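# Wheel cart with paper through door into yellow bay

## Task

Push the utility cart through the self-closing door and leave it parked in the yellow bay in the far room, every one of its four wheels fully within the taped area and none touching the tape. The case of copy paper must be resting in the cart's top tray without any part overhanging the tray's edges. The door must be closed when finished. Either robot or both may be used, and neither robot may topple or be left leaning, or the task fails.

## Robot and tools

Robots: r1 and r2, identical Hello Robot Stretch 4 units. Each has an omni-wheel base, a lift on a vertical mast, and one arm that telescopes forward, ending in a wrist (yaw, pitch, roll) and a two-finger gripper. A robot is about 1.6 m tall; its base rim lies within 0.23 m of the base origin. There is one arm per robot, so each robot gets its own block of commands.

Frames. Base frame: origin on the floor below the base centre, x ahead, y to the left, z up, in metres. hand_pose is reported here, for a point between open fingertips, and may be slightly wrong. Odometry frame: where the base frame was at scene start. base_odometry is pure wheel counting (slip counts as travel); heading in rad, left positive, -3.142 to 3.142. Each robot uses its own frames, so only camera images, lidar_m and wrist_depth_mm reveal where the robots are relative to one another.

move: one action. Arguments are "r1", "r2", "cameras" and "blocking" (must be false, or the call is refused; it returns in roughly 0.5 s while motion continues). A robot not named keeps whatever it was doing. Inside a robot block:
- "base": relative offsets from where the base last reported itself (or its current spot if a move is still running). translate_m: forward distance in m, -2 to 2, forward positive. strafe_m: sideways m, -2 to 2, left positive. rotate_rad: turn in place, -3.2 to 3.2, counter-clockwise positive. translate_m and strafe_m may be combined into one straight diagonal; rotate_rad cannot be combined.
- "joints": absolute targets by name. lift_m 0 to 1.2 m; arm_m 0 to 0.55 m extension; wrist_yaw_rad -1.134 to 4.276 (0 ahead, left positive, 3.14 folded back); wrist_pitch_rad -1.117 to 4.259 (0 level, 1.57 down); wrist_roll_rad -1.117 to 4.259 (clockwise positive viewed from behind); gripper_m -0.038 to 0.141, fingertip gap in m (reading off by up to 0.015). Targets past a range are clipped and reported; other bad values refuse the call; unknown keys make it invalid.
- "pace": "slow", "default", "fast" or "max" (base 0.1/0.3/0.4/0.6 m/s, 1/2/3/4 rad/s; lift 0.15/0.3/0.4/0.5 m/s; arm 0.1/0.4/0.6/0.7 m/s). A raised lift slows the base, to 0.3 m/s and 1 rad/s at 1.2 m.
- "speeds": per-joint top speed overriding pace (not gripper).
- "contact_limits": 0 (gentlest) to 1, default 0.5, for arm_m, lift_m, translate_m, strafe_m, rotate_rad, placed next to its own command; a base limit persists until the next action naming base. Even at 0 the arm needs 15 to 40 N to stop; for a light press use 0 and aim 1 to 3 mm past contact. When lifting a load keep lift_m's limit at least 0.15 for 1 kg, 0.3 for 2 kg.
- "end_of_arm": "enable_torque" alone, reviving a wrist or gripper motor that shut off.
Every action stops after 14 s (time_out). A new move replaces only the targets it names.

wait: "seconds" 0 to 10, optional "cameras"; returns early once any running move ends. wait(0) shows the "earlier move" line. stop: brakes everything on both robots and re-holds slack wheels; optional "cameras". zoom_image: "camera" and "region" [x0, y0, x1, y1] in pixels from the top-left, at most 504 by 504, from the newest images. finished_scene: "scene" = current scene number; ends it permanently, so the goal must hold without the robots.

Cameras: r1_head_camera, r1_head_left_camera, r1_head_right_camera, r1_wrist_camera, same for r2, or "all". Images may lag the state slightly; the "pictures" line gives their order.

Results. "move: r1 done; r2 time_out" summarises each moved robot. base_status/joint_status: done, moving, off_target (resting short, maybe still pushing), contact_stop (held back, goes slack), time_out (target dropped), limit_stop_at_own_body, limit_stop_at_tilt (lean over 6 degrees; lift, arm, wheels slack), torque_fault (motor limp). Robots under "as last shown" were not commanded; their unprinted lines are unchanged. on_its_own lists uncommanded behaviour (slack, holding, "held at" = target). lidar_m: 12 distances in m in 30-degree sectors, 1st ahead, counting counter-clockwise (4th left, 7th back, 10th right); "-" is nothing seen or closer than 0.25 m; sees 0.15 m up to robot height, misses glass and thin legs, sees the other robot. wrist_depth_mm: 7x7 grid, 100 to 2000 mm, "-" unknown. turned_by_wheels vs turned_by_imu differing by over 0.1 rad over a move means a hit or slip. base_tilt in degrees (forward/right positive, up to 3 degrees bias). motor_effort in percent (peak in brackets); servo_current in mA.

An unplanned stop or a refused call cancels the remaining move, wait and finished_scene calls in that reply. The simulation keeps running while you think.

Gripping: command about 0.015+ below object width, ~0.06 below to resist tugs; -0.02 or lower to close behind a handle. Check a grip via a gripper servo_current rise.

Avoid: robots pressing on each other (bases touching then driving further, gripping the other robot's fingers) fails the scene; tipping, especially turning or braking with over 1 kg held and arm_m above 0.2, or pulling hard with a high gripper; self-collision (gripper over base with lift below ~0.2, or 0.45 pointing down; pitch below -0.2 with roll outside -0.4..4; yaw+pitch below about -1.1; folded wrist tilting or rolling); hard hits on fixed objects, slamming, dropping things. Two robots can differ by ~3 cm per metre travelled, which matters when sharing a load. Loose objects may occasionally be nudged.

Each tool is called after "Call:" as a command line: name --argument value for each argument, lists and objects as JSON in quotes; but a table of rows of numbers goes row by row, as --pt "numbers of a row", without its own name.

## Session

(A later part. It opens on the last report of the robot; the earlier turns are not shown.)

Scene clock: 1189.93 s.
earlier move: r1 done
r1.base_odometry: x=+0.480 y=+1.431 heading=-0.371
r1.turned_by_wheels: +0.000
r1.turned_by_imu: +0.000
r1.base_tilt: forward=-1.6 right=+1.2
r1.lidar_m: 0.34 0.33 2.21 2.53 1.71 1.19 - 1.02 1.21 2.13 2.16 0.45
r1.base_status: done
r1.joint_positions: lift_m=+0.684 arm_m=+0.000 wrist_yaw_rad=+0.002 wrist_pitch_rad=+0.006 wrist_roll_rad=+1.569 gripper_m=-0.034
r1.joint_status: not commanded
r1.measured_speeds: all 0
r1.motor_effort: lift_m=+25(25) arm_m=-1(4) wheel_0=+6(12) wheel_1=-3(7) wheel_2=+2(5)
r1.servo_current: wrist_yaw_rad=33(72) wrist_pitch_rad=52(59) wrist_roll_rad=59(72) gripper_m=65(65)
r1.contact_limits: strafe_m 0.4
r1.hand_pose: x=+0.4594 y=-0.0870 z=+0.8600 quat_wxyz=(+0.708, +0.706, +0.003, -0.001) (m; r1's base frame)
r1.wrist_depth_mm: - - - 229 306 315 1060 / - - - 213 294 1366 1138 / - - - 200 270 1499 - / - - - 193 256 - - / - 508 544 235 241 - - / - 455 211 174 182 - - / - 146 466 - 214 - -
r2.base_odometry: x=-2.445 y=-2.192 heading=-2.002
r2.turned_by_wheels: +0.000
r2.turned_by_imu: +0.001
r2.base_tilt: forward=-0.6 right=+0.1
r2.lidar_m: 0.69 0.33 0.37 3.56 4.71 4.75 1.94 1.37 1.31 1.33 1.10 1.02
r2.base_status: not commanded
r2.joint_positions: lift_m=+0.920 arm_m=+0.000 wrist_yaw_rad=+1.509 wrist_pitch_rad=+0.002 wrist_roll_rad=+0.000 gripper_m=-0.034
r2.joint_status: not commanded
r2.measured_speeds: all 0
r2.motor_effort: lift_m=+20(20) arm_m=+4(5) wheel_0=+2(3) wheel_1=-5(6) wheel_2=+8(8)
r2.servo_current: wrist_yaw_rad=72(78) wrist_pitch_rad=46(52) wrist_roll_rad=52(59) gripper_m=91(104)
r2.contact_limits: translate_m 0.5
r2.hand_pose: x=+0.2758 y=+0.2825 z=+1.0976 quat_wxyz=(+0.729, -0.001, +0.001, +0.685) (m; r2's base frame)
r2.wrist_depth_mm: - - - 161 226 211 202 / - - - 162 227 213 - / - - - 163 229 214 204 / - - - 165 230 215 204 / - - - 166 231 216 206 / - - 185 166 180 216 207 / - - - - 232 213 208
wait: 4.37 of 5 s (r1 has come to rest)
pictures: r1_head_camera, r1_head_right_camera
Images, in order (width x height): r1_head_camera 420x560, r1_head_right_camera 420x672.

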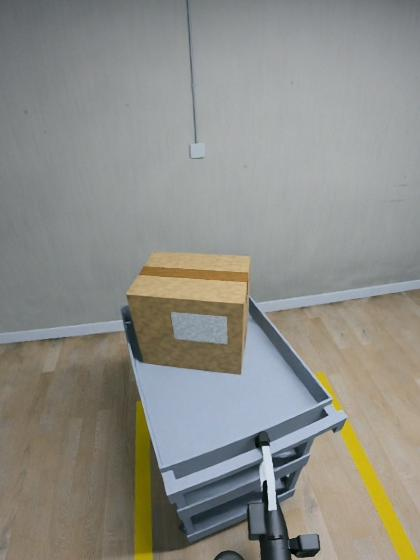

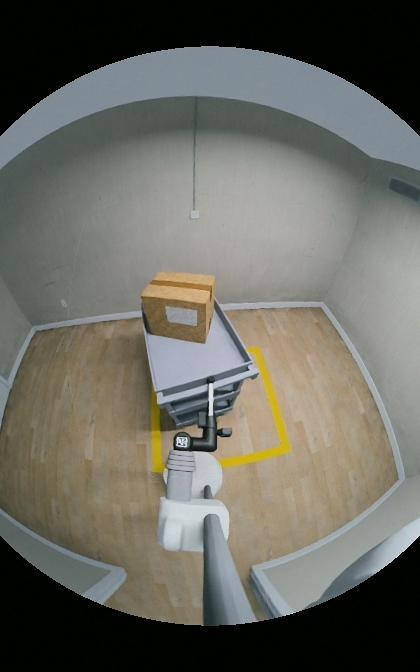

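Call:
move --blocking false --cameras '[]' --r1 '{"base": {"translate_m": 0.02, "strafe_m": -0.22}, "pace": "slow", "contact_limits": {"strafe_m": 0.4}}'

Call:
wait --seconds 4 --cameras '["r1_head_camera", "r1_head_right_camera"]'

Scene clock: 1245.80 s.
move: r1 moving
r1.base_odometry: x=+0.477 y=+1.417 heading=-0.371
r1.turned_by_wheels: +0.000
r1.turned_by_imu: +0.000
r1.base_tilt: forward=-1.6 right=+1.2
r1.lidar_m: 0.32 0.32 2.24 2.56 1.69 1.21 - 1.02 1.20 2.13 2.17 0.48
r1.base_status: translate_m moving; strafe_m moving
r1.joint_positions: lift_m=+0.684 arm_m=+0.000 wrist_yaw_rad=+0.002 wrist_pitch_rad=+0.006 wrist_roll_rad=+1.569 gripper_m=-0.034
r1.joint_status: not commanded
r1.measured_speeds: translate_m=+0.005 strafe_m=-0.053 rotate_rad=+0.000 lift_m=+0.000 arm_m=+0.000 wrist_yaw_rad=+0.002 wrist_pitch_rad=+0.000 wrist_roll_rad=+0.000
r1.motor_effort: lift_m=+25(25) arm_m=-4(4) wheel_0=+9(11) wheel_1=-5(7) wheel_2=+3(3)
r1.servo_current: wrist_yaw_rad=46(65) wrist_pitch_rad=46(52) wrist_roll_rad=39(59) gripper_m=59(59)
r1.contact_limits: strafe_m 0.4
r1.hand_pose: x=+0.4595 y=-0.0868 z=+0.8600 quat_wxyz=(+0.708, +0.706, +0.003, -0.001) (m; r1's base frame)
r1.wrist_depth_mm: - - - 234 310 317 1118 / - - - 215 297 1366 1138 / - - - 204 271 1537 - / - - - 249 256 - - / - 521 554 235 240 - - / - 449 213 180 183 - - / - 146 183 - 214 - -
r2: as last shown
r2.turned_by_imu: +0.000
r2.base_tilt: forward=-0.7 right=+0.0
r2.lidar_m: 0.69 0.35 0.35 3.55 4.73 4.77 1.94 1.38 1.30 1.32 1.08 1.02
r2.motor_effort: lift_m=+20(20) arm_m=+4(5) wheel_0=+2(2) wheel_1=-6(6) wheel_2=+8(8)
r2.servo_current: wrist_yaw_rad=59(72) wrist_pitch_rad=33(46) wrist_roll_rad=46(59) gripper_m=98(104)
r2.contact_limits: translate_m 0.5
r2.wrist_depth_mm: - - - 161 225 211 202 / - - - 162 228 213 - / - - - 163 229 213 204 / - - - 166 230 215 206 / - - - 166 231 216 207 / - - 185 167 179 218 208 / - - - - 232 212 209
pictures: none
No camera images: "cameras" was empty.

Scene clock: 1248.70 s.
earlier move: r1 done
r1.base_odometry: x=+0.419 y=+1.219 heading=-0.371
r1.turned_by_wheels: +0.000
r1.turned_by_imu: -0.001
r1.base_tilt: forward=-1.6 right=+1.2
r1.lidar_m: 0.26 0.25 2.27 2.75 1.63 1.30 1.03 0.96 1.18 1.91 1.95 0.49
r1.base_status: done
r1.joint_positions: lift_m=+0.684 arm_m=+0.000 wrist_yaw_rad=+0.003 wrist_pitch_rad=+0.006 wrist_roll_rad=+1.569 gripper_m=-0.034
r1.joint_status: not commanded
r1.measured_speeds: all 0
r1.motor_effort: lift_m=+25(25) arm_m=-3(4) wheel_0=+5(11) wheel_1=-3(8) wheel_2=-1(4)
r1.servo_current: wrist_yaw_rad=59(65) wrist_pitch_rad=52(59) wrist_roll_rad=52(72) gripper_m=59(65)
r1.contact_limits: strafe_m 0.4
r1.hand_pose: x=+0.4596 y=-0.0865 z=+0.8600 quat_wxyz=(+0.708, +0.706, +0.003, -0.001) (m; r1's base frame)
r1.wrist_depth_mm: - - - - - 1537 1182 / - - - 281 - 1464 1138 / - - - 235 349 357 370 / - - - 206 283 1618 - / - - - 243 253 - - / - - 181 178 183 - - / - 145 183 - 204 138 -
r2.base_odometry: x=-2.445 y=-2.192 heading=-2.002
r2.turned_by_wheels: +0.000
r2.turned_by_imu: +0.000
r2.base_tilt: forward=-0.7 right=+0.0
r2.lidar_m: 0.70 0.34 0.37 3.59 4.70 4.77 1.93 1.38 1.27 1.34 1.08 1.03
r2.base_status: not commanded
r2.joint_positions: lift_m=+0.920 arm_m=+0.000 wrist_yaw_rad=+1.509 wrist_pitch_rad=+0.002 wrist_roll_rad=+0.000 gripper_m=-0.034
r2.joint_status: not commanded
r2.measured_speeds: all 0
r2.motor_effort: lift_m=+19(20) arm_m=+4(5) wheel_0=+2(3) wheel_1=-6(6) wheel_2=+8(8)
r2.servo_current: wrist_yaw_rad=72(78) wrist_pitch_rad=46(46) wrist_roll_rad=46(59) gripper_m=98(104)
r2.contact_limits: translate_m 0.5
r2.hand_pose: x=+0.2758 y=+0.2825 z=+1.0976 quat_wxyz=(+0.729, -0.001, +0.001, +0.685) (m; r2's base frame)
r2.wrist_depth_mm: - - - 161 225 211 202 / - - - 162 228 214 - / - - - 163 228 214 204 / - - - 166 230 216 205 / - - - 166 232 216 206 / - - 185 166 179 217 208 / - - - - 232 213 208
wait: 2.90 of 4 s (r1 has come to rest)
pictures: r1_head_camera, r1_head_right_camera
Images, in order (width x height): r1_head_camera 420x560, r1_head_right_camera 420x672.

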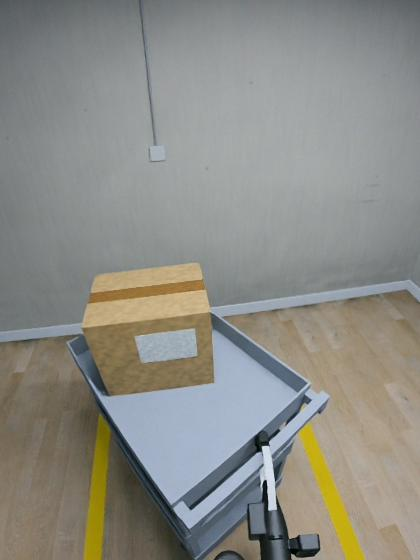

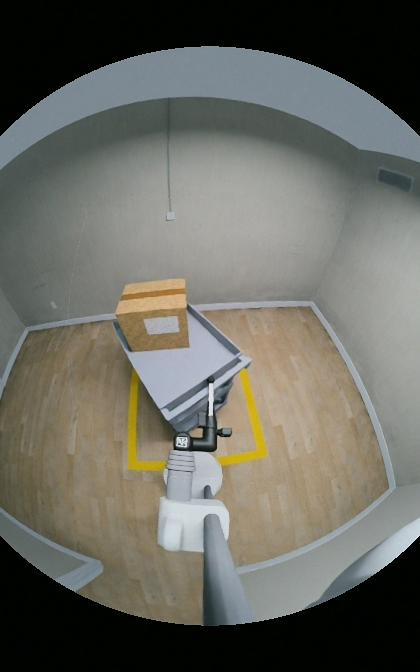

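Call:
move --blocking false --cameras '[]' --r1 '{"base": {"translate_m": -0.14, "strafe_m": -0.02}, "pace": "slow", "contact_limits": {"translate_m": 0.4}}'

Call:
wait --seconds 4 --cameras '["r1_head_camera", "r1_head_right_camera"]'

Scene clock: 1260.53 s.
move: r1 moving
r1.base_odometry: x=+0.407 y=+1.221 heading=-0.371
r1.turned_by_wheels: +0.000
r1.turned_by_imu: +0.000
r1.base_tilt: forward=-1.6 right=+1.2
r1.lidar_m: 0.26 0.27 2.26 2.75 1.66 1.32 1.00 0.93 1.16 1.92 1.95 0.45
r1.base_status: translate_m moving; strafe_m moving
r1.joint_positions: lift_m=+0.684 arm_m=+0.000 wrist_yaw_rad=+0.003 wrist_pitch_rad=+0.006 wrist_roll_rad=+1.569 gripper_m=-0.034
r1.joint_status: not commanded
r1.measured_speeds: translate_m=-0.049 strafe_m=-0.007 rotate_rad=-0.001 lift_m=+0.000 arm_m=+0.000 wrist_yaw_rad=+0.000 wrist_pitch_rad=+0.000 wrist_roll_rad=+0.000
r1.motor_effort: lift_m=+25(25) arm_m=-4(4) wheel_0=-4(5) wheel_1=-5(8) wheel_2=+10(12)
r1.servo_current: wrist_yaw_rad=65(65) wrist_pitch_rad=46(59) wrist_roll_rad=39(52) gripper_m=59(59)
r1.contact_limits: translate_m 0.4
r1.hand_pose: x=+0.4596 y=-0.0865 z=+0.8600 quat_wxyz=(+0.708, +0.706, +0.003, -0.001) (m; r1's base frame)
r1.wrist_depth_mm: - - - - - 1576 1160 / - - - 277 357 1499 1138 / - - - 234 347 357 421 / - - - 204 283 1661 - / - - - 247 253 - - / - - 181 176 183 - - / - 145 182 - 203 138 -
r2: as last shown
r2.lidar_m: 0.69 0.34 0.38 3.57 4.73 4.77 1.94 1.35 1.29 1.34 1.08 1.02
r2.motor_effort: lift_m=+20(20) arm_m=+4(5) wheel_0=+2(2) wheel_1=-6(6) wheel_2=+8(8)
r2.servo_current: wrist_yaw_rad=52(72) wrist_pitch_rad=39(46) wrist_roll_rad=46(59) gripper_m=98(104)
r2.contact_limits: translate_m 0.5
r2.wrist_depth_mm: - - - 161 225 211 203 / - - - 162 228 213 - / - - - 163 229 213 204 / - - - 166 230 215 206 / - - - 166 233 216 207 / - - 185 166 179 217 208 / - - - - 231 212 208
pictures: none
No camera images: "cameras" was empty.

Scene clock: 1262.73 s.
earlier move: r1 done
r1.base_odometry: x=+0.282 y=+1.251 heading=-0.371
r1.turned_by_wheels: -0.001
r1.turned_by_imu: -0.001
r1.base_tilt: forward=-1.6 right=+1.3
r1.lidar_m: 0.26 0.28 2.43 2.74 1.43 1.22 0.95 0.80 0.99 1.93 1.94 0.49
r1.base_status: done
r1.joint_positions: lift_m=+0.684 arm_m=+0.000 wrist_yaw_rad=+0.001 wrist_pitch_rad=+0.006 wrist_roll_rad=+1.569 gripper_m=-0.034
r1.joint_status: not commanded
r1.measured_speeds: all 0
r1.motor_effort: lift_m=+25(25) arm_m=-3(4) wheel_0=-5(9) wheel_1=-3(8) wheel_2=+2(12)
r1.servo_current: wrist_yaw_rad=39(78) wrist_pitch_rad=46(59) wrist_roll_rad=39(65) gripper_m=59(65)
r1.contact_limits: translate_m 0.4
r1.hand_pose: x=+0.4594 y=-0.0872 z=+0.8600 quat_wxyz=(+0.708, +0.706, +0.002, -0.002) (m; r1's base frame)
r1.wrist_depth_mm: - - - - - 1708 1182 / - - - 268 347 1397 1138 / - - - 226 345 1397 418 / - - - 201 278 1618 - / - - - 241 250 1756 - / - - 181 171 181 - - / - 421 421 - 204 138 -
r2.base_odometry: x=-2.445 y=-2.192 heading=-2.002
r2.turned_by_wheels: +0.000
r2.turned_by_imu: +0.000
r2.base_tilt: forward=-0.7 right=+0.0
r2.lidar_m: 0.69 0.32 0.37 3.58 4.72 4.77 1.94 1.37 1.27 1.33 1.08 1.01
r2.base_status: not commanded
r2.joint_positions: lift_m=+0.920 arm_m=+0.000 wrist_yaw_rad=+1.509 wrist_pitch_rad=+0.002 wrist_roll_rad=+0.000 gripper_m=-0.034
r2.joint_status: not commanded
r2.measured_speeds: all 0
r2.motor_effort: lift_m=+20(20) arm_m=+4(5) wheel_0=+2(3) wheel_1=-6(6) wheel_2=+8(8)
r2.servo_current: wrist_yaw_rad=65(72) wrist_pitch_rad=39(46) wrist_roll_rad=52(59) gripper_m=98(104)
r2.contact_limits: translate_m 0.5
r2.hand_pose: x=+0.2758 y=+0.2825 z=+1.0976 quat_wxyz=(+0.729, -0.001, +0.001, +0.685) (m; r2's base frame)
r2.wrist_depth_mm: - - - 161 225 211 202 / - - - 162 229 213 - / - - - 163 229 214 204 / - - - 166 229 214 206 / - - - 166 231 216 206 / - - 185 166 179 216 207 / - - - - 233 212 208
wait: 2.20 of 4 s (r1 has come to rest)
pictures: r1_head_camera, r1_head_right_camera
Images, in order (width x height): r1_head_camera 420x560, r1_head_right_camera 420x672.

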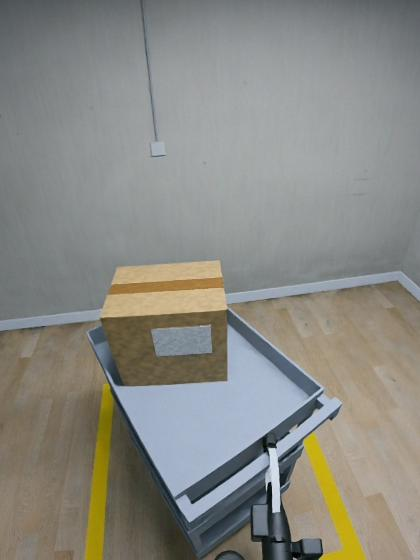

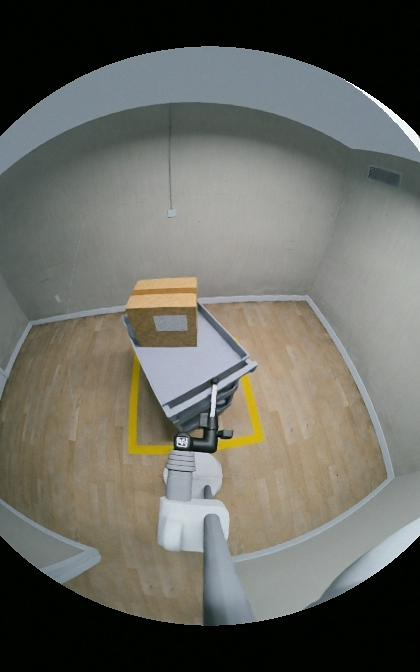

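Call:
zoom_image --camera "r1_head_right_camera" --region '[110, 270, 290, 480]'

Call:
move --blocking false --cameras '["r1_head_left_camera", "r1_wrist_camera"]'

Call:
zoom_image --camera "r1_head_left_camera" --region '[110, 270, 330, 530]'

Scaled by 2.400 from the camera's 420x672 image, which has a finer 600x960 frame.

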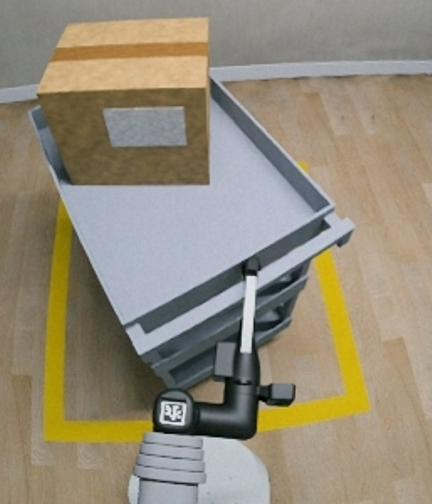

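Scene clock: 1272.93 s.
r1.base_odometry: x=+0.282 y=+1.251 heading=-0.371
r1.turned_by_wheels: +0.000
r1.turned_by_imu: +0.000
r1.base_tilt: forward=-1.6 right=+1.3
r1.lidar_m: 0.27 0.29 2.45 2.75 1.45 1.24 0.92 0.80 1.01 1.94 1.95 0.46
r1.base_status: done
r1.joint_positions: lift_m=+0.684 arm_m=+0.000 wrist_yaw_rad=+0.001 wrist_pitch_rad=+0.006 wrist_roll_rad=+1.569 gripper_m=-0.034
r1.joint_status: not commanded
r1.measured_speeds: all 0
r1.motor_effort: lift_m=+25(25) arm_m=-4(4) wheel_0=-5(9) wheel_1=-3(8) wheel_2=+2(12)
r1.servo_current: wrist_yaw_rad=59(78) wrist_pitch_rad=39(59) wrist_roll_rad=59(65) gripper_m=65(65)
r1.contact_limits: translate_m 0.4
r1.hand_pose: x=+0.4594 y=-0.0872 z=+0.8600 quat_wxyz=(+0.708, +0.706, +0.002, -0.002) (m; r1's base frame)
r1.wrist_depth_mm: - - - - - 1661 1182 / - - - 266 347 1397 1118 / - - - 226 345 1397 418 / - - - 202 277 1618 - / - - - 240 250 1661 - / - - 181 179 180 - - / - 421 421 - 204 137 -
r2.base_odometry: x=-2.445 y=-2.192 heading=-2.002
r2.turned_by_wheels: +0.000
r2.turned_by_imu: +0.000
r2.base_tilt: forward=-0.7 right=+0.0
r2.lidar_m: 0.71 0.33 0.37 3.56 4.70 4.78 1.94 1.36 1.28 1.34 1.08 1.03
r2.base_status: not commanded
r2.joint_positions: lift_m=+0.920 arm_m=+0.000 wrist_yaw_rad=+1.509 wrist_pitch_rad=+0.002 wrist_roll_rad=+0.000 gripper_m=-0.034
r2.joint_status: not commanded
r2.measured_speeds: all 0
r2.motor_effort: lift_m=+19(20) arm_m=+4(5) wheel_0=+2(3) wheel_1=-6(6) wheel_2=+8(8)
r2.servo_current: wrist_yaw_rad=52(72) wrist_pitch_rad=39(46) wrist_roll_rad=39(59) gripper_m=98(104)
r2.contact_limits: translate_m 0.5
r2.hand_pose: x=+0.2758 y=+0.2825 z=+1.0976 quat_wxyz=(+0.729, -0.001, +0.001, +0.685) (m; r2's base frame)
r2.wrist_depth_mm: - - - 161 226 211 202 / - - - 163 228 213 - / - - - 163 229 214 205 / - - - 166 230 215 206 / - - - 166 231 216 206 / - - 185 166 179 217 208 / - - - - 231 212 208
pictures: r1_head_left_camera, r1_wrist_camera
Images, in order (width x height): r1_head_left_camera 420x672, r1_wrist_camera 616x392.

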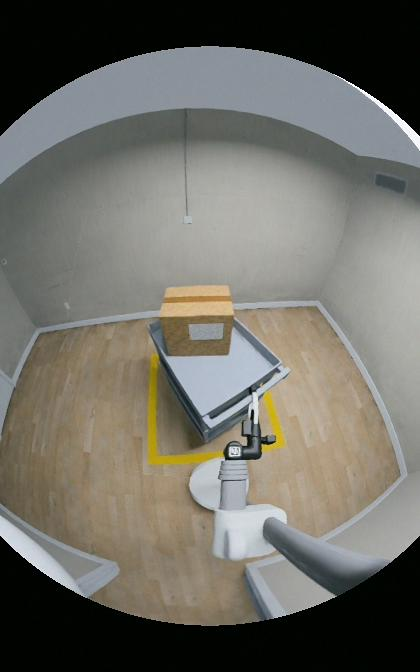

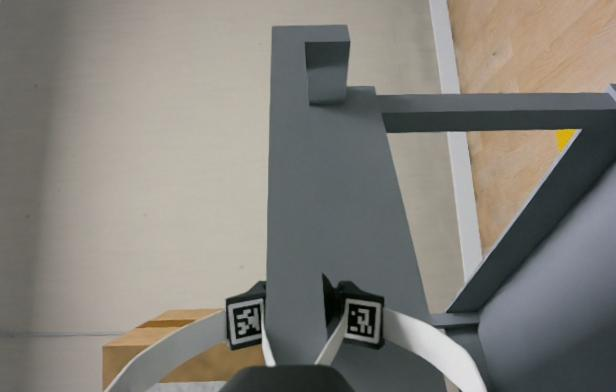

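Scaled by 1.938 from the camera's 420x672 image, which has a finer 600x960 frame.

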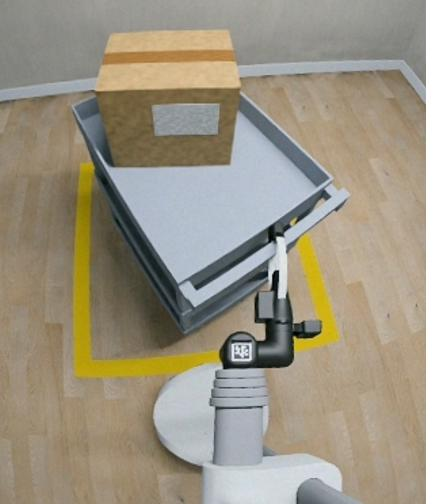

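Call:
move --blocking false --cameras '[]' --r1 '{"joints": {"gripper_m": 0.1}}'

Call:
wait --seconds 2.5 --cameras '["r1_wrist_camera", "r1_head_left_camera"]'

Scene clock: 1329.40 s.
move: r1 moving
r1.base_odometry: x=+0.282 y=+1.251 heading=-0.372
r1.turned_by_wheels: +0.000
r1.turned_by_imu: +0.000
r1.base_tilt: forward=-1.5 right=+1.3
r1.lidar_m: 0.27 0.28 2.40 2.73 1.41 1.22 0.95 0.80 1.02 1.94 1.96 0.48
r1.base_status: not commanded
r1.joint_positions: lift_m=+0.684 arm_m=+0.000 wrist_yaw_rad=+0.000 wrist_pitch_rad=+0.006 wrist_roll_rad=+1.569 gripper_m=-0.009
r1.joint_status: gripper_m moving
r1.measured_speeds: translate_m=+0.000 strafe_m=+0.000 rotate_rad=+0.000 lift_m=+0.000 arm_m=+0.000 wrist_yaw_rad=+0.000 wrist_pitch_rad=+0.001 wrist_roll_rad=+0.000
r1.motor_effort: lift_m=+25(25) arm_m=-3(4) wheel_0=-5(6) wheel_1=-2(3) wheel_2=+1(2)
r1.servo_current: wrist_yaw_rad=52(65) wrist_pitch_rad=46(52) wrist_roll_rad=59(65) gripper_m=65(65)
r1.contact_limits: translate_m 0.4
r1.hand_pose: x=+0.4593 y=-0.0875 z=+0.8600 quat_wxyz=(+0.708, +0.706, +0.002, -0.002) (m; r1's base frame)
r1.wrist_depth_mm: - - - - - 1708 1205 / - - - 273 351 1537 1118 / - - - - 347 1397 418 / - - - 205 282 1618 - / - - - 244 253 1708 - / - - 183 186 183 - - / - 424 185 140 206 - -
r2: as last shown
r2.lidar_m: 0.71 0.32 0.37 3.52 4.71 4.77 1.97 1.37 1.29 1.34 1.09 1.03
r2.motor_effort: lift_m=+20(20) arm_m=+4(5) wheel_0=+2(2) wheel_1=-6(6) wheel_2=+8(8)
r2.servo_current: wrist_yaw_rad=65(72) wrist_pitch_rad=33(46) wrist_roll_rad=52(59) gripper_m=91(104)
r2.contact_limits: translate_m 0.5
r2.wrist_depth_mm: - - - 161 224 211 202 / - - - 162 228 213 - / - - - 163 229 214 204 / - - - 166 231 215 206 / - - - 166 231 216 206 / - - 185 166 179 217 207 / - - - - 232 213 208
pictures: none
No camera images: "cameras" was empty.

Scene clock: 1330.93 s.
earlier move: r1 done
r1.base_odometry: x=+0.282 y=+1.251 heading=-0.371
r1.turned_by_wheels: +0.000
r1.turned_by_imu: +0.000
r1.base_tilt: forward=-1.6 right=+1.2
r1.lidar_m: 0.28 0.27 2.44 2.75 1.44 1.20 0.93 0.79 1.01 1.94 1.96 0.48
r1.base_status: not commanded
r1.joint_positions: lift_m=+0.684 arm_m=+0.000 wrist_yaw_rad=+0.000 wrist_pitch_rad=+0.005 wrist_roll_rad=+1.569 gripper_m=+0.100
r1.joint_status: all done
r1.measured_speeds: all 0
r1.motor_effort: lift_m=+24(25) arm_m=-3(4) wheel_0=-3(6) wheel_1=-2(3) wheel_2=+1(2)
r1.servo_current: wrist_yaw_rad=52(65) wrist_pitch_rad=46(52) wrist_roll_rad=72(72) gripper_m=46(91)
r1.contact_limits: translate_m 0.4
r1.hand_pose: x=+0.4593 y=-0.0875 z=+0.8603 quat_wxyz=(+0.708, +0.706, +0.002, -0.002) (m; r1's base frame)
r1.wrist_depth_mm: - - - - - 1708 1205 / - - - 289 - 1537 1118 / - - - 243 347 370 433 / - - - - 293 1618 - / - - - 199 258 - - / - 189 195 181 198 - - / - 163 436 144 217 - -
r2.base_odometry: x=-2.445 y=-2.192 heading=-2.002
r2.turned_by_wheels: +0.000
r2.turned_by_imu: +0.000
r2.base_tilt: forward=-0.6 right=+0.0
r2.lidar_m: 0.68 0.33 0.37 3.54 4.73 4.77 1.93 1.38 1.28 1.35 1.11 1.04
r2.base_status: not commanded
r2.joint_positions: lift_m=+0.920 arm_m=+0.000 wrist_yaw_rad=+1.509 wrist_pitch_rad=+0.002 wrist_roll_rad=+0.000 gripper_m=-0.034
r2.joint_status: not commanded
r2.measured_speeds: all 0
r2.motor_effort: lift_m=+19(20) arm_m=+4(5) wheel_0=+2(3) wheel_1=-6(6) wheel_2=+8(8)
r2.servo_current: wrist_yaw_rad=72(78) wrist_pitch_rad=46(46) wrist_roll_rad=46(59) gripper_m=98(104)
r2.contact_limits: translate_m 0.5
r2.hand_pose: x=+0.2758 y=+0.2825 z=+1.0976 quat_wxyz=(+0.729, -0.001, +0.001, +0.685) (m; r2's base frame)
r2.wrist_depth_mm: - - - 161 224 211 202 / - - - 162 228 213 - / - - - 163 229 214 204 / - - - 166 229 215 206 / - - - 166 231 216 206 / - - 185 166 179 217 208 / - - - - 231 212 208
wait: 1.53 of 2.5 s (r1 has come to rest)
pictures: r1_head_left_camera, r1_wrist_camera
Images, in order (width x height): r1_head_left_camera 420x672, r1_wrist_camera 616x392.

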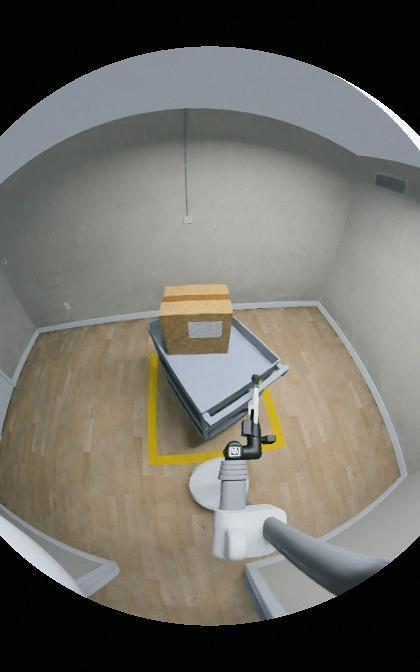

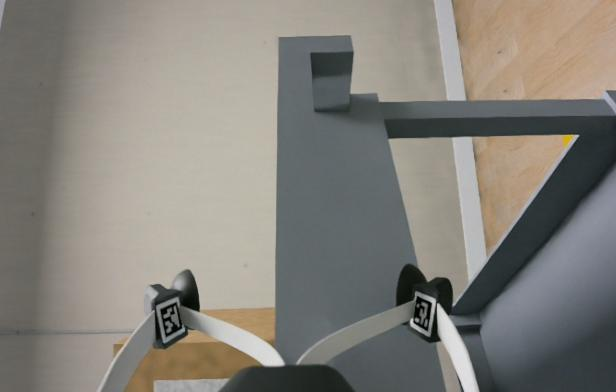

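Call:
move --blocking false --cameras '[]' --r1 '{"base": {"translate_m": -0.22}, "pace": "default", "contact_limits": {"translate_m": 0.3}}'

Call:
wait --seconds 3 --cameras '["r1_head_camera", "r1_head_left_camera"]'

Scene clock: 1336.43 s.
move: r1 moving
r1.base_odometry: x=+0.252 y=+1.262 heading=-0.371
r1.turned_by_wheels: +0.000
r1.turned_by_imu: +0.000
r1.base_tilt: forward=-1.6 right=+1.3
r1.lidar_m: 0.32 0.33 2.46 2.75 1.39 1.19 0.93 0.77 0.98 1.93 1.95 0.46
r1.base_status: translate_m moving
r1.joint_positions: lift_m=+0.684 arm_m=+0.000 wrist_yaw_rad=+0.000 wrist_pitch_rad=+0.005 wrist_roll_rad=+1.569 gripper_m=+0.100
r1.joint_status: not commanded
r1.measured_speeds: translate_m=-0.123 strafe_m=+0.000 rotate_rad=-0.003 lift_m=+0.000 arm_m=+0.000 wrist_yaw_rad=+0.000 wrist_pitch_rad=+0.000 wrist_roll_rad=+0.000
r1.motor_effort: lift_m=+24(24) arm_m=-3(4) wheel_0=-6(9) wheel_1=-5(8) wheel_2=+9(9)
r1.servo_current: wrist_yaw_rad=46(65) wrist_pitch_rad=46(52) wrist_roll_rad=39(46) gripper_m=39(46)
r1.contact_limits: translate_m 0.3
r1.hand_pose: x=+0.4593 y=-0.0875 z=+0.8603 quat_wxyz=(+0.708, +0.706, +0.002, -0.002) (m; r1's base frame)
r1.wrist_depth_mm: - - - - - 1661 1182 / - - - 322 - 1576 1160 / - - - 273 387 1430 397 / - - - 244 319 1661 - / - - - - 282 - - / - 192 212 202 193 - - / - 162 462 144 238 - -
r2: as last shown
r2.base_tilt: forward=-0.7 right=+0.1
r2.lidar_m: 0.69 0.34 0.38 3.55 4.70 4.76 1.93 1.38 1.28 1.32 1.08 1.03
r2.motor_effort: lift_m=+20(20) arm_m=+4(5) wheel_0=+2(2) wheel_1=-6(6) wheel_2=+8(8)
r2.servo_current: wrist_yaw_rad=59(65) wrist_pitch_rad=33(46) wrist_roll_rad=46(52) gripper_m=91(98)
r2.contact_limits: translate_m 0.5
r2.wrist_depth_mm: - - - 161 225 211 202 / - - - 162 227 213 - / - - - 163 228 213 205 / - - - 166 231 215 205 / - - - 167 232 216 206 / - - 185 166 179 217 208 / - - - - 232 212 208
pictures: none
No camera images: "cameras" was empty.

Scene clock: 1338.10 s.
earlier move: r1 done
r1.base_odometry: x=+0.077 y=+1.331 heading=-0.372
r1.turned_by_wheels: +0.000
r1.turned_by_imu: +0.000
r1.base_tilt: forward=-1.6 right=+1.3
r1.lidar_m: 0.49 0.62 2.70 2.72 1.07 1.07 - 0.60 0.75 1.49 1.99 0.72
r1.base_status: done
r1.joint_positions: lift_m=+0.684 arm_m=+0.000 wrist_yaw_rad=+0.000 wrist_pitch_rad=+0.005 wrist_roll_rad=+1.569 gripper_m=+0.100
r1.joint_status: not commanded
r1.measured_speeds: all 0
r1.motor_effort: lift_m=+24(24) arm_m=-3(4) wheel_0=-3(9) wheel_1=-3(8) wheel_2=+1(10)
r1.servo_current: wrist_yaw_rad=52(72) wrist_pitch_rad=46(52) wrist_roll_rad=72(72) gripper_m=39(52)
r1.contact_limits: translate_m 0.3
r1.hand_pose: x=+0.4593 y=-0.0875 z=+0.8603 quat_wxyz=(+0.708, +0.706, +0.002, -0.002) (m; r1's base frame)
r1.wrist_depth_mm: - - - - - 1661 1182 / - - - - - 1708 1182 / - - - - - 1499 591 / - - - 525 - - 512 / - - - 407 - - - / - 190 215 375 193 - - / - 144 640 144 - - -
r2.base_odometry: x=-2.445 y=-2.192 heading=-2.002
r2.turned_by_wheels: +0.000
r2.turned_by_imu: +0.000
r2.base_tilt: forward=-0.7 right=+0.0
r2.lidar_m: 0.70 0.33 0.38 3.56 4.74 4.74 1.96 1.38 1.30 1.34 1.10 1.03
r2.base_status: not commanded
r2.joint_positions: lift_m=+0.920 arm_m=+0.000 wrist_yaw_rad=+1.509 wrist_pitch_rad=+0.002 wrist_roll_rad=+0.000 gripper_m=-0.034
r2.joint_status: not commanded
r2.measured_speeds: all 0
r2.motor_effort: lift_m=+20(20) arm_m=+4(5) wheel_0=+2(2) wheel_1=-6(6) wheel_2=+8(8)
r2.servo_current: wrist_yaw_rad=65(72) wrist_pitch_rad=52(52) wrist_roll_rad=59(59) gripper_m=98(104)
r2.contact_limits: translate_m 0.5
r2.hand_pose: x=+0.2758 y=+0.2825 z=+1.0976 quat_wxyz=(+0.729, -0.001, +0.001, +0.685) (m; r2's base frame)
r2.wrist_depth_mm: - - - 161 224 211 202 / - - - 162 227 213 - / - - - 163 228 214 204 / - - - 166 230 214 205 / - - - 166 231 215 206 / - - 185 166 179 217 208 / - - - - 232 213 209
wait: 1.67 of 3 s (r1 has come to rest)
pictures: r1_head_camera, r1_head_left_camera
Images, in order (width x height): r1_head_camera 420x560, r1_head_left_camera 420x672.

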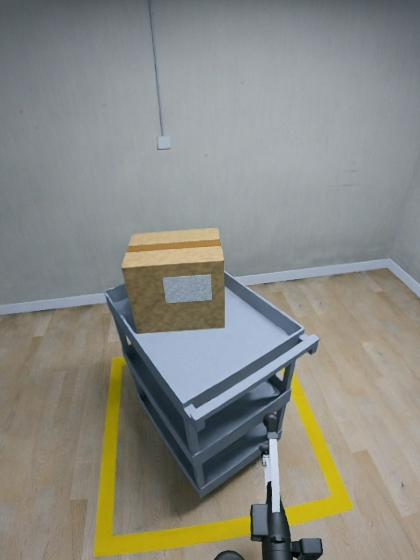

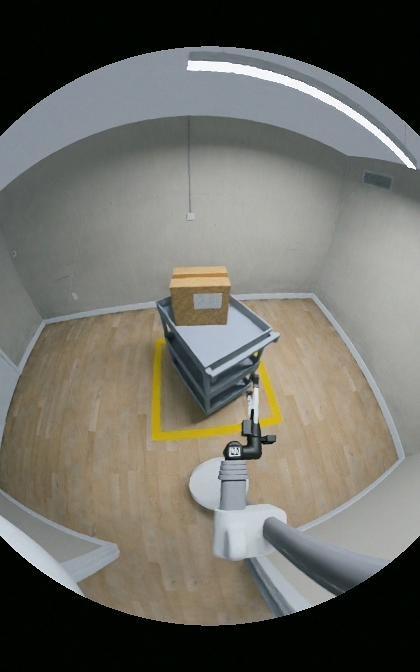

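Call:
zoom_image --camera "r1_head_camera" --region '[80, 260, 370, 560]'

Call:
move --blocking false --cameras '[]' --r1 '{"base": {"translate_m": -0.05, "strafe_m": 0.75}, "pace": "default"}'

Call:
wait --seconds 5 --cameras '["r1_head_camera", "r1_head_right_camera"]'

Scaled by 1.680 from the camera's 420x560 image, which has a finer 600x800 frame.

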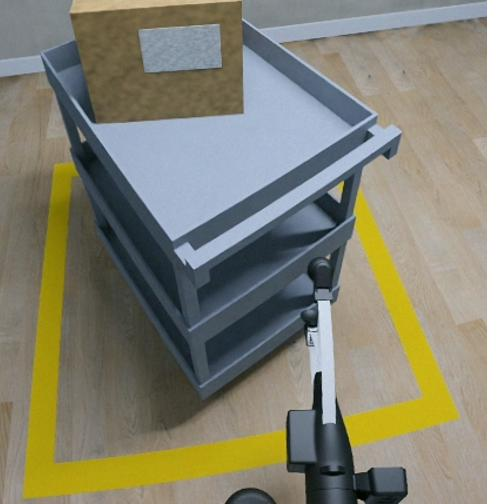

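Scene clock: 1359.07 s.
move: r1 moving
r1.base_odometry: x=+0.087 y=+1.364 heading=-0.372
r1.turned_by_wheels: +0.000
r1.turned_by_imu: +0.000
r1.base_tilt: forward=-1.6 right=+1.3
r1.lidar_m: 0.50 0.72 2.68 2.68 1.03 1.05 - 0.61 0.75 1.48 2.01 0.71
r1.base_status: translate_m moving; strafe_m moving
r1.joint_positions: lift_m=+0.684 arm_m=+0.000 wrist_yaw_rad=+0.000 wrist_pitch_rad=+0.005 wrist_roll_rad=+1.569 gripper_m=+0.100
r1.joint_status: not commanded
r1.measured_speeds: translate_m=-0.008 strafe_m=+0.136 rotate_rad=-0.006 lift_m=+0.000 arm_m=+0.000 wrist_yaw_rad=+0.000 wrist_pitch_rad=+0.000 wrist_roll_rad=+0.000
r1.motor_effort: lift_m=+24(24) arm_m=-3(4) wheel_0=-10(12) wheel_1=+7(8) wheel_2=+3(5)
r1.servo_current: wrist_yaw_rad=52(59) wrist_pitch_rad=46(59) wrist_roll_rad=46(59) gripper_m=46(46)
r1.hand_pose: x=+0.4593 y=-0.0875 z=+0.8603 quat_wxyz=(+0.708, +0.706, +0.002, -0.002) (m; r1's base frame)
r1.wrist_depth_mm: - - - - - 1708 1182 / - - - - - 1708 1205 / - - - 591 - 654 585 / - - - 500 - - 504 / - - - 384 - - - / - 190 216 353 192 - - / - 144 640 144 - - -
r2: as last shown
r2.base_tilt: forward=-0.7 right=+0.1
r2.lidar_m: 0.68 0.33 0.37 3.57 4.72 4.78 1.94 1.37 1.29 1.34 1.06 1.03
r2.motor_effort: lift_m=+20(20) arm_m=+4(5) wheel_0=+3(3) wheel_1=-6(6) wheel_2=+8(8)
r2.servo_current: wrist_yaw_rad=65(72) wrist_pitch_rad=39(46) wrist_roll_rad=39(59) gripper_m=98(104)
r2.contact_limits: translate_m 0.5
r2.wrist_depth_mm: - - - 161 224 210 202 / - - - 162 226 212 - / - - - 163 228 213 205 / - - - 166 230 215 206 / - - - 166 231 216 206 / - - 185 166 179 217 208 / - - - - 231 212 208
pictures: none
No camera images: "cameras" was empty.

Scene clock: 1362.43 s.
earlier move: r1 done
r1.base_odometry: x=+0.303 y=+2.048 heading=-0.371
r1.turned_by_wheels: +0.000
r1.turned_by_imu: +0.004
r1.base_tilt: forward=-1.6 right=+1.3
r1.lidar_m: 1.12 2.12 2.13 1.96 1.20 0.76 0.67 1.58 1.12 1.68 0.84 0.85
r1.base_status: done
r1.joint_positions: lift_m=+0.684 arm_m=+0.000 wrist_yaw_rad=+0.000 wrist_pitch_rad=+0.005 wrist_roll_rad=+1.569 gripper_m=+0.100
r1.joint_status: not commanded
r1.measured_speeds: all 0
r1.motor_effort: lift_m=+24(24) arm_m=-4(4) wheel_0=-1(12) wheel_1=+0(10) wheel_2=+3(5)
r1.servo_current: wrist_yaw_rad=65(72) wrist_pitch_rad=46(59) wrist_roll_rad=46(72) gripper_m=39(52)
r1.hand_pose: x=+0.4593 y=-0.0875 z=+0.8603 quat_wxyz=(+0.708, +0.706, +0.002, -0.002) (m; r1's base frame)
r1.wrist_depth_mm: - - 691 654 - - - / - - - 820 - 1430 946 / - - - - - 1661 1118 / - - - - - 1808 1160 / - - - - - 1618 1255 / - 190 195 - 189 1537 1255 / - 143 - 141 - 1499 1229
r2.base_odometry: x=-2.445 y=-2.192 heading=-2.002
r2.turned_by_wheels: +0.000
r2.turned_by_imu: +0.000
r2.base_tilt: forward=-0.7 right=+0.1
r2.lidar_m: 0.71 0.33 0.37 3.55 4.73 4.77 1.96 1.40 1.29 1.32 1.12 1.03
r2.base_status: not commanded
r2.joint_positions: lift_m=+0.920 arm_m=+0.000 wrist_yaw_rad=+1.509 wrist_pitch_rad=+0.002 wrist_roll_rad=+0.000 gripper_m=-0.034
r2.joint_status: not commanded
r2.measured_speeds: all 0
r2.motor_effort: lift_m=+20(20) arm_m=+4(5) wheel_0=+2(3) wheel_1=-6(6) wheel_2=+8(8)
r2.servo_current: wrist_yaw_rad=59(78) wrist_pitch_rad=33(46) wrist_roll_rad=46(59) gripper_m=98(104)
r2.contact_limits: translate_m 0.5
r2.hand_pose: x=+0.2758 y=+0.2825 z=+1.0976 quat_wxyz=(+0.729, -0.001, +0.001, +0.685) (m; r2's base frame)
r2.wrist_depth_mm: - - - 161 224 211 202 / - - - 162 229 213 - / - - - 163 229 213 204 / - - - 166 229 215 206 / - - - 166 231 216 206 / - - 184 166 179 217 208 / - - - - 231 213 208
wait: 3.37 of 5 s (r1 has come to rest)
pictures: r1_head_camera, r1_head_right_camera
Images, in order (width x height): r1_head_camera 420x560, r1_head_right_camera 420x672.

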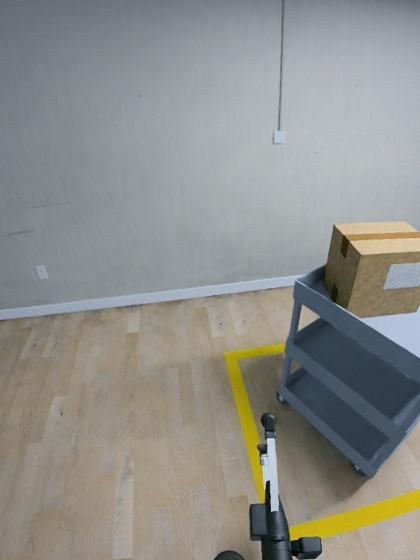

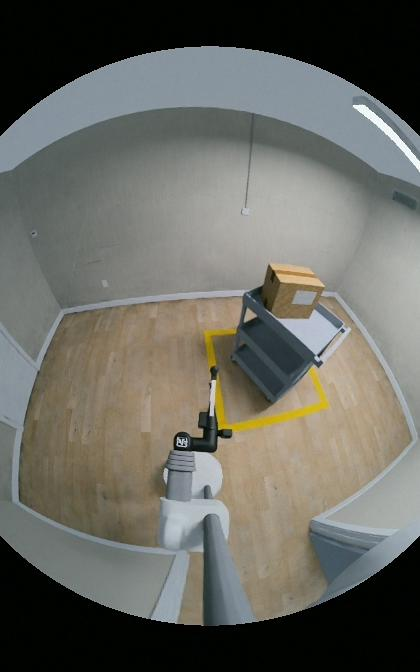

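Call:
move --blocking false --cameras '[]' --r1 '{"base": {"rotate_rad": -0.42}}'

Call:
wait --seconds 2 --cameras '["r1_head_camera"]'

Call:
zoom_image --camera "r1_head_camera" --region '[100, 230, 420, 550]'

Scene clock: 1369.50 s.
move: r1 moving
r1.base_odometry: x=+0.303 y=+2.048 heading=-0.620
r1.turned_by_wheels: -0.249
r1.turned_by_imu: -0.250
r1.base_tilt: forward=-1.6 right=+1.3
r1.lidar_m: 0.92 2.10 2.27 2.01 1.91 0.87 0.67 6.64 1.11 1.11 2.71 0.83
r1.base_status: rotate_rad moving
r1.joint_positions: lift_m=+0.684 arm_m=+0.000 wrist_yaw_rad=+0.000 wrist_pitch_rad=+0.005 wrist_roll_rad=+1.569 gripper_m=+0.100
r1.joint_status: not commanded
r1.measured_speeds: translate_m=+0.001 strafe_m=+0.000 rotate_rad=-0.886 lift_m=+0.000 arm_m=+0.000 wrist_yaw_rad=+0.000 wrist_pitch_rad=+0.000 wrist_roll_rad=+0.000
r1.motor_effort: lift_m=+24(24) arm_m=-4(4) wheel_0=+7(9) wheel_1=+4(8) wheel_2=+5(7)
r1.servo_current: wrist_yaw_rad=39(72) wrist_pitch_rad=52(52) wrist_roll_rad=46(65) gripper_m=33(46)
r1.hand_pose: x=+0.4593 y=-0.0875 z=+0.8603 quat_wxyz=(+0.708, +0.706, +0.002, -0.002) (m; r1's base frame)
r1.wrist_depth_mm: - - 831 574 - - - / - - 788 640 - - - / - - 768 750 - - - / - - - 946 - 1464 991 / - - - - - 1618 1160 / - 191 196 - 190 1576 1308 / - 143 - 141 - 1464 1229
r2: as last shown
r2.lidar_m: 0.71 0.32 0.37 3.55 4.70 4.75 1.90 1.38 1.30 1.33 1.10 1.03
r2.motor_effort: lift_m=+20(20) arm_m=+4(5) wheel_0=+2(2) wheel_1=-6(6) wheel_2=+8(8)
r2.servo_current: wrist_yaw_rad=52(65) wrist_pitch_rad=46(46) wrist_roll_rad=39(52) gripper_m=98(104)
r2.contact_limits: translate_m 0.5
r2.wrist_depth_mm: - - - 161 225 211 202 / - - - 162 227 213 - / - - - 163 229 213 205 / - - - 166 230 214 205 / - - - 166 232 216 207 / - - 185 166 179 216 208 / - - - - 232 212 208
pictures: none
No camera images: "cameras" was empty.

Scene clock: 1370.20 s.
earlier move: r1 done
r1.base_odometry: x=+0.303 y=+2.048 heading=-0.791
r1.turned_by_wheels: -0.171
r1.turned_by_imu: -0.172
r1.base_tilt: forward=-1.6 right=+1.3
r1.lidar_m: 0.88 2.11 2.14 2.11 1.96 1.04 0.71 0.68 1.28 1.08 2.17 0.84
r1.base_status: done
r1.joint_positions: lift_m=+0.684 arm_m=+0.000 wrist_yaw_rad=+0.000 wrist_pitch_rad=+0.005 wrist_roll_rad=+1.569 gripper_m=+0.100
r1.joint_status: not commanded
r1.measured_speeds: all 0
r1.motor_effort: lift_m=+24(24) arm_m=-4(4) wheel_0=+2(9) wheel_1=+2(8) wheel_2=+0(7)
r1.servo_current: wrist_yaw_rad=52(72) wrist_pitch_rad=52(52) wrist_roll_rad=26(65) gripper_m=39(46)
r1.hand_pose: x=+0.4593 y=-0.0875 z=+0.8603 quat_wxyz=(+0.708, +0.706, +0.002, -0.002) (m; r1's base frame)
r1.wrist_depth_mm: - - - - - 1661 1078 / - - - 597 - - - / - - - 640 - - - / - - 878 683 - - - / - - 798 788 - - - / - - 214 866 198 1499 1008 / - 143 - 141 - 1708 1229
r2.base_odometry: x=-2.445 y=-2.192 heading=-2.002
r2.turned_by_wheels: +0.000
r2.turned_by_imu: +0.000
r2.base_tilt: forward=-0.7 right=+0.0
r2.lidar_m: 0.70 0.33 0.37 3.57 4.71 4.75 1.97 1.37 1.28 1.34 1.11 1.03
r2.base_status: not commanded
r2.joint_positions: lift_m=+0.920 arm_m=+0.000 wrist_yaw_rad=+1.509 wrist_pitch_rad=+0.002 wrist_roll_rad=+0.000 gripper_m=-0.034
r2.joint_status: not commanded
r2.measured_speeds: all 0
r2.motor_effort: lift_m=+20(20) arm_m=+4(5) wheel_0=+2(2) wheel_1=-6(6) wheel_2=+8(8)
r2.servo_current: wrist_yaw_rad=59(72) wrist_pitch_rad=39(46) wrist_roll_rad=59(59) gripper_m=98(104)
r2.contact_limits: translate_m 0.5
r2.hand_pose: x=+0.2758 y=+0.2825 z=+1.0976 quat_wxyz=(+0.729, -0.001, +0.001, +0.685) (m; r2's base frame)
r2.wrist_depth_mm: - - - 161 224 211 202 / - - - 162 228 213 - / - - - 163 229 214 204 / - - - 166 230 215 206 / - - - 166 231 216 206 / - - 185 166 179 217 208 / - - - - 231 212 208
wait: 0.70 of 2 s (r1 has come to rest)
pictures: r1_head_camera
Images, in order (width x height): r1_head_camera 420x560.

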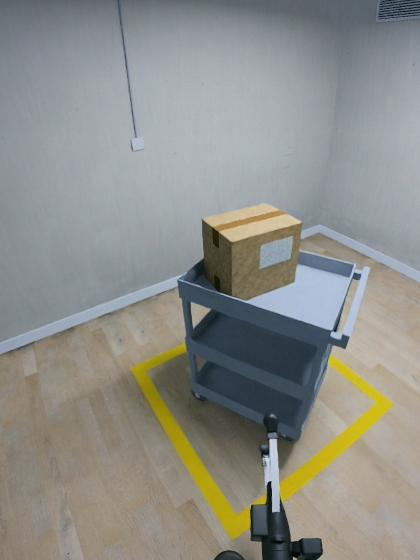

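Scaled by 1.575 from the camera's 420x560 image, which has a finer 600x800 frame.

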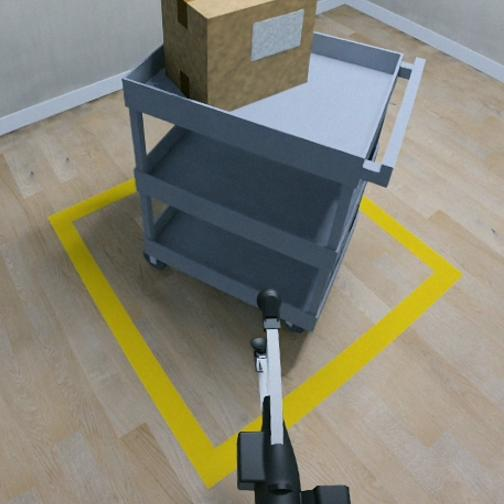

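Call:
zoom_image --camera "r1_head_camera" --region '[170, 190, 380, 360]'

Scaled by 2.400 from the camera's 420x560 image, which has a finer 600x800 frame.

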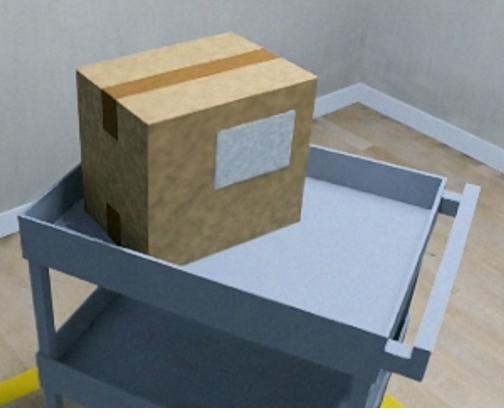

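Call:
move --blocking false --cameras '[]' --r2 '{"base": {"translate_m": -0.005, "strafe_m": 0.259}, "joints": {"wrist_yaw_rad": 1.247}, "pace": "slow", "speeds": {"wrist_yaw_rad": 0.1}, "contact_limits": {"strafe_m": 0.8}}'

Call:
wait --seconds 2.3 --cameras '[]'

Call:
wait --seconds 1.2 --cameras '["r2_head_left_camera", "r2_wrist_camera", "r2_head_camera"]'

Scene clock: 1444.53 s.
move: r2 moving
r1: as last shown
r1.turned_by_wheels: +0.000
r1.turned_by_imu: +0.000
r1.lidar_m: 0.88 2.10 2.16 2.11 1.95 1.03 0.71 0.67 1.29 1.11 2.17 0.83
r1.motor_effort: lift_m=+24(24) arm_m=-3(4) wheel_0=+3(3) wheel_1=+2(2) wheel_2=+0(0)
r1.servo_current: wrist_yaw_rad=52(52) wrist_pitch_rad=52(52) wrist_roll_rad=39(72) gripper_m=39(46)
r1.wrist_depth_mm: - - - - - 1708 1098 / - - - 603 - - - / - - - 627 - - - / - - 891 691 - - - / - - 809 778 - - - / - - 215 854 198 1464 1008 / - 144 - 141 - 1618 1281
r2.base_odometry: x=-2.432 y=-2.198 heading=-2.001
r2.turned_by_wheels: +0.001
r2.turned_by_imu: +0.002
r2.base_tilt: forward=-0.7 right=+0.1
r2.lidar_m: 0.71 0.32 0.39 3.57 4.72 4.75 1.98 1.39 1.29 1.36 1.10 1.03
r2.base_status: translate_m moving; strafe_m moving
r2.joint_positions: lift_m=+0.920 arm_m=+0.000 wrist_yaw_rad=+1.475 wrist_pitch_rad=+0.002 wrist_roll_rad=+0.000 gripper_m=-0.034
r2.joint_status: wrist_yaw_rad moving
r2.measured_speeds: translate_m=-0.001 strafe_m=+0.056 rotate_rad=+0.001 lift_m=+0.000 arm_m=+0.000 wrist_yaw_rad=-0.094 wrist_pitch_rad=+0.000 wrist_roll_rad=+0.000
r2.motor_effort: lift_m=+20(20) arm_m=+4(5) wheel_0=-3(4) wheel_1=+8(8) wheel_2=+7(9)
r2.servo_current: wrist_yaw_rad=130(130) wrist_pitch_rad=33(46) wrist_roll_rad=52(52) gripper_m=98(104)
r2.contact_limits: strafe_m 0.8
r2.hand_pose: x=+0.2854 y=+0.2787 z=+1.0976 quat_wxyz=(+0.740, -0.001, +0.001, +0.673) (m; r2's base frame)
r2.wrist_depth_mm: - - 257 162 224 212 203 / - - 259 163 228 213 - / - - - 163 229 216 205 / - - - 165 230 216 206 / - - - 165 232 217 207 / - - 185 165 181 217 208 / - - - - 231 215 210
pictures: none
No camera images: "cameras" was empty.

Scene clock: 1446.83 s.
earlier move: r2 moving
r1.base_odometry: x=+0.303 y=+2.048 heading=-0.791
r1.turned_by_wheels: +0.000
r1.turned_by_imu: +0.000
r1.base_tilt: forward=-1.6 right=+1.3
r1.lidar_m: 0.87 2.10 2.15 2.11 1.98 1.07 0.72 0.67 1.24 1.11 2.15 0.83
r1.base_status: not commanded
r1.joint_positions: lift_m=+0.684 arm_m=+0.000 wrist_yaw_rad=+0.000 wrist_pitch_rad=+0.005 wrist_roll_rad=+1.569 gripper_m=+0.100
r1.joint_status: not commanded
r1.measured_speeds: all 0
r1.motor_effort: lift_m=+24(24) arm_m=-4(4) wheel_0=+2(3) wheel_1=+2(3) wheel_2=+0(0)
r1.servo_current: wrist_yaw_rad=46(72) wrist_pitch_rad=39(52) wrist_roll_rad=39(72) gripper_m=39(52)
r1.hand_pose: x=+0.4593 y=-0.0875 z=+0.8603 quat_wxyz=(+0.708, +0.706, +0.002, -0.002) (m; r1's base frame)
r1.wrist_depth_mm: - - - - - 1708 1098 / - - - 597 - - - / - - - 627 - - - / - - 878 691 - - - / - - 788 768 - - - / - - 216 866 199 1464 1008 / - 144 - 141 - 1708 1255
r2.base_odometry: x=-2.231 y=-2.286 heading=-2.002
r2.turned_by_wheels: -0.001
r2.turned_by_imu: +0.000
r2.base_tilt: forward=-0.6 right=+0.0
r2.lidar_m: 0.57 0.36 3.24 3.36 4.47 4.65 2.28 1.57 1.48 1.53 1.21 1.14
r2.base_status: translate_m moving; strafe_m moving
r2.joint_positions: lift_m=+0.920 arm_m=+0.000 wrist_yaw_rad=+1.242 wrist_pitch_rad=+0.002 wrist_roll_rad=+0.000 gripper_m=-0.034
r2.joint_status: wrist_yaw_rad moving
r2.measured_speeds: translate_m=+0.000 strafe_m=+0.078 rotate_rad=-0.008 lift_m=+0.000 arm_m=+0.000 wrist_yaw_rad=-0.023 wrist_pitch_rad=+0.000 wrist_roll_rad=+0.000
r2.motor_effort: lift_m=+20(20) arm_m=+2(5) wheel_0=-8(8) wheel_1=-2(10) wheel_2=+8(10)
r2.servo_current: wrist_yaw_rad=33(169) wrist_pitch_rad=33(52) wrist_roll_rad=39(59) gripper_m=98(104)
r2.contact_limits: strafe_m 0.8
r2.hand_pose: x=+0.3468 y=+0.2447 z=+1.0976 quat_wxyz=(+0.813, +0.000, +0.001, +0.582) (m; r2's base frame)
r2.wrist_depth_mm: - - - 161 229 218 211 / - - - 162 229 220 212 / - - - 163 231 221 213 / - - - 163 232 224 215 / - - - 165 235 224 216 / - - 257 166 180 224 217 / - - 259 - 235 223 219
wait: 2.30 s; no rest
pictures: none
No camera images: "cameras" was empty.

Scene clock: 1447.80 s.
earlier move: r2 done
r1.base_odometry: x=+0.303 y=+2.048 heading=-0.791
r1.turned_by_wheels: +0.000
r1.turned_by_imu: +0.000
r1.base_tilt: forward=-1.6 right=+1.3
r1.lidar_m: 0.87 2.08 2.14 2.12 1.98 1.03 0.71 0.67 1.23 1.12 2.16 0.85
r1.base_status: not commanded
r1.joint_positions: lift_m=+0.684 arm_m=+0.000 wrist_yaw_rad=+0.000 wrist_pitch_rad=+0.005 wrist_roll_rad=+1.569 gripper_m=+0.100
r1.joint_status: not commanded
r1.measured_speeds: all 0
r1.motor_effort: lift_m=+24(24) arm_m=-4(4) wheel_0=+2(3) wheel_1=+2(3) wheel_2=+0(0)
r1.servo_current: wrist_yaw_rad=59(72) wrist_pitch_rad=52(52) wrist_roll_rad=39(72) gripper_m=39(52)
r1.hand_pose: x=+0.4593 y=-0.0875 z=+0.8603 quat_wxyz=(+0.708, +0.706, +0.002, -0.002) (m; r1's base frame)
r1.wrist_depth_mm: - - - - - 1661 1078 / - - - 603 - - - / - - - 627 - - - / - - 891 683 - - - / - - 788 778 - - - / - - 216 878 198 1464 976 / - 144 - 141 - 1708 1229
r2.base_odometry: x=-2.208 y=-2.296 heading=-2.003
r2.turned_by_wheels: +0.000
r2.turned_by_imu: -0.001
r2.base_tilt: forward=-0.6 right=+0.1
r2.lidar_m: 0.56 0.36 3.21 3.35 4.42 4.65 2.30 1.60 1.52 1.58 1.24 1.16
r2.base_status: done
r2.joint_positions: lift_m=+0.920 arm_m=+0.000 wrist_yaw_rad=+1.234 wrist_pitch_rad=+0.002 wrist_roll_rad=+0.000 gripper_m=-0.034
r2.joint_status: all done
r2.measured_speeds: all 0
r2.motor_effort: lift_m=+20(20) arm_m=-4(5) wheel_0=-10(13) wheel_1=-4(10) wheel_2=+8(10)
r2.servo_current: wrist_yaw_rad=78(169) wrist_pitch_rad=39(52) wrist_roll_rad=46(59) gripper_m=85(104)
r2.contact_limits: strafe_m 0.8
r2.hand_pose: x=+0.3488 y=+0.2433 z=+1.0976 quat_wxyz=(+0.816, +0.000, +0.001, +0.579) (m; r2's base frame)
r2.wrist_depth_mm: - - - 160 227 219 211 / - - - 161 228 220 212 / - - - 162 229 221 214 / - - - 163 230 223 216 / - - - 164 232 224 217 / - - 257 166 177 223 217 / - - 259 - 235 224 219
wait: 0.97 of 1.2 s (r2 has come to rest)
pictures: r2_head_camera, r2_head_left_camera, r2_wrist_camera
Images, in order (width x height): r2_head_camera 420x560, r2_head_left_camera 420x672, r2_wrist_camera 616x392.

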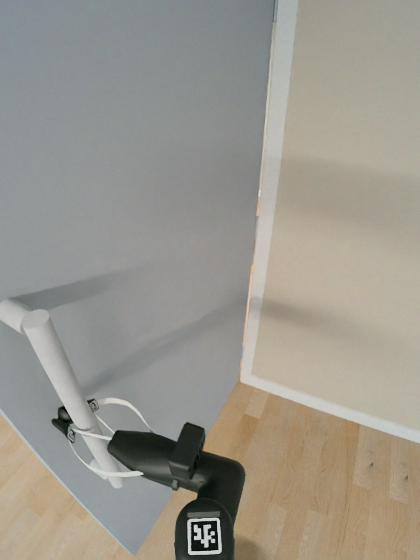

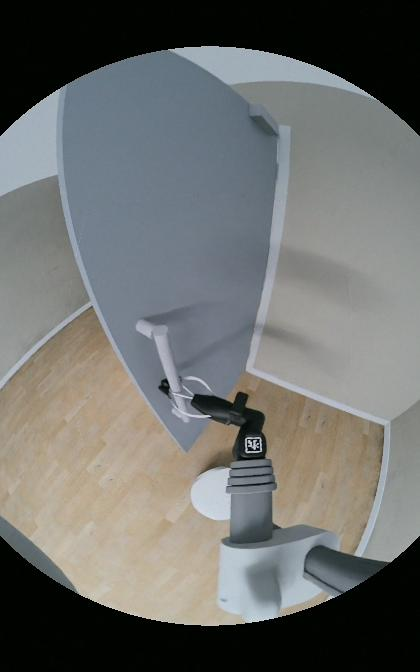

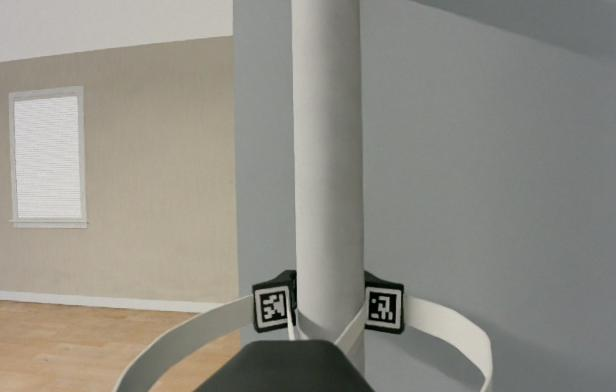

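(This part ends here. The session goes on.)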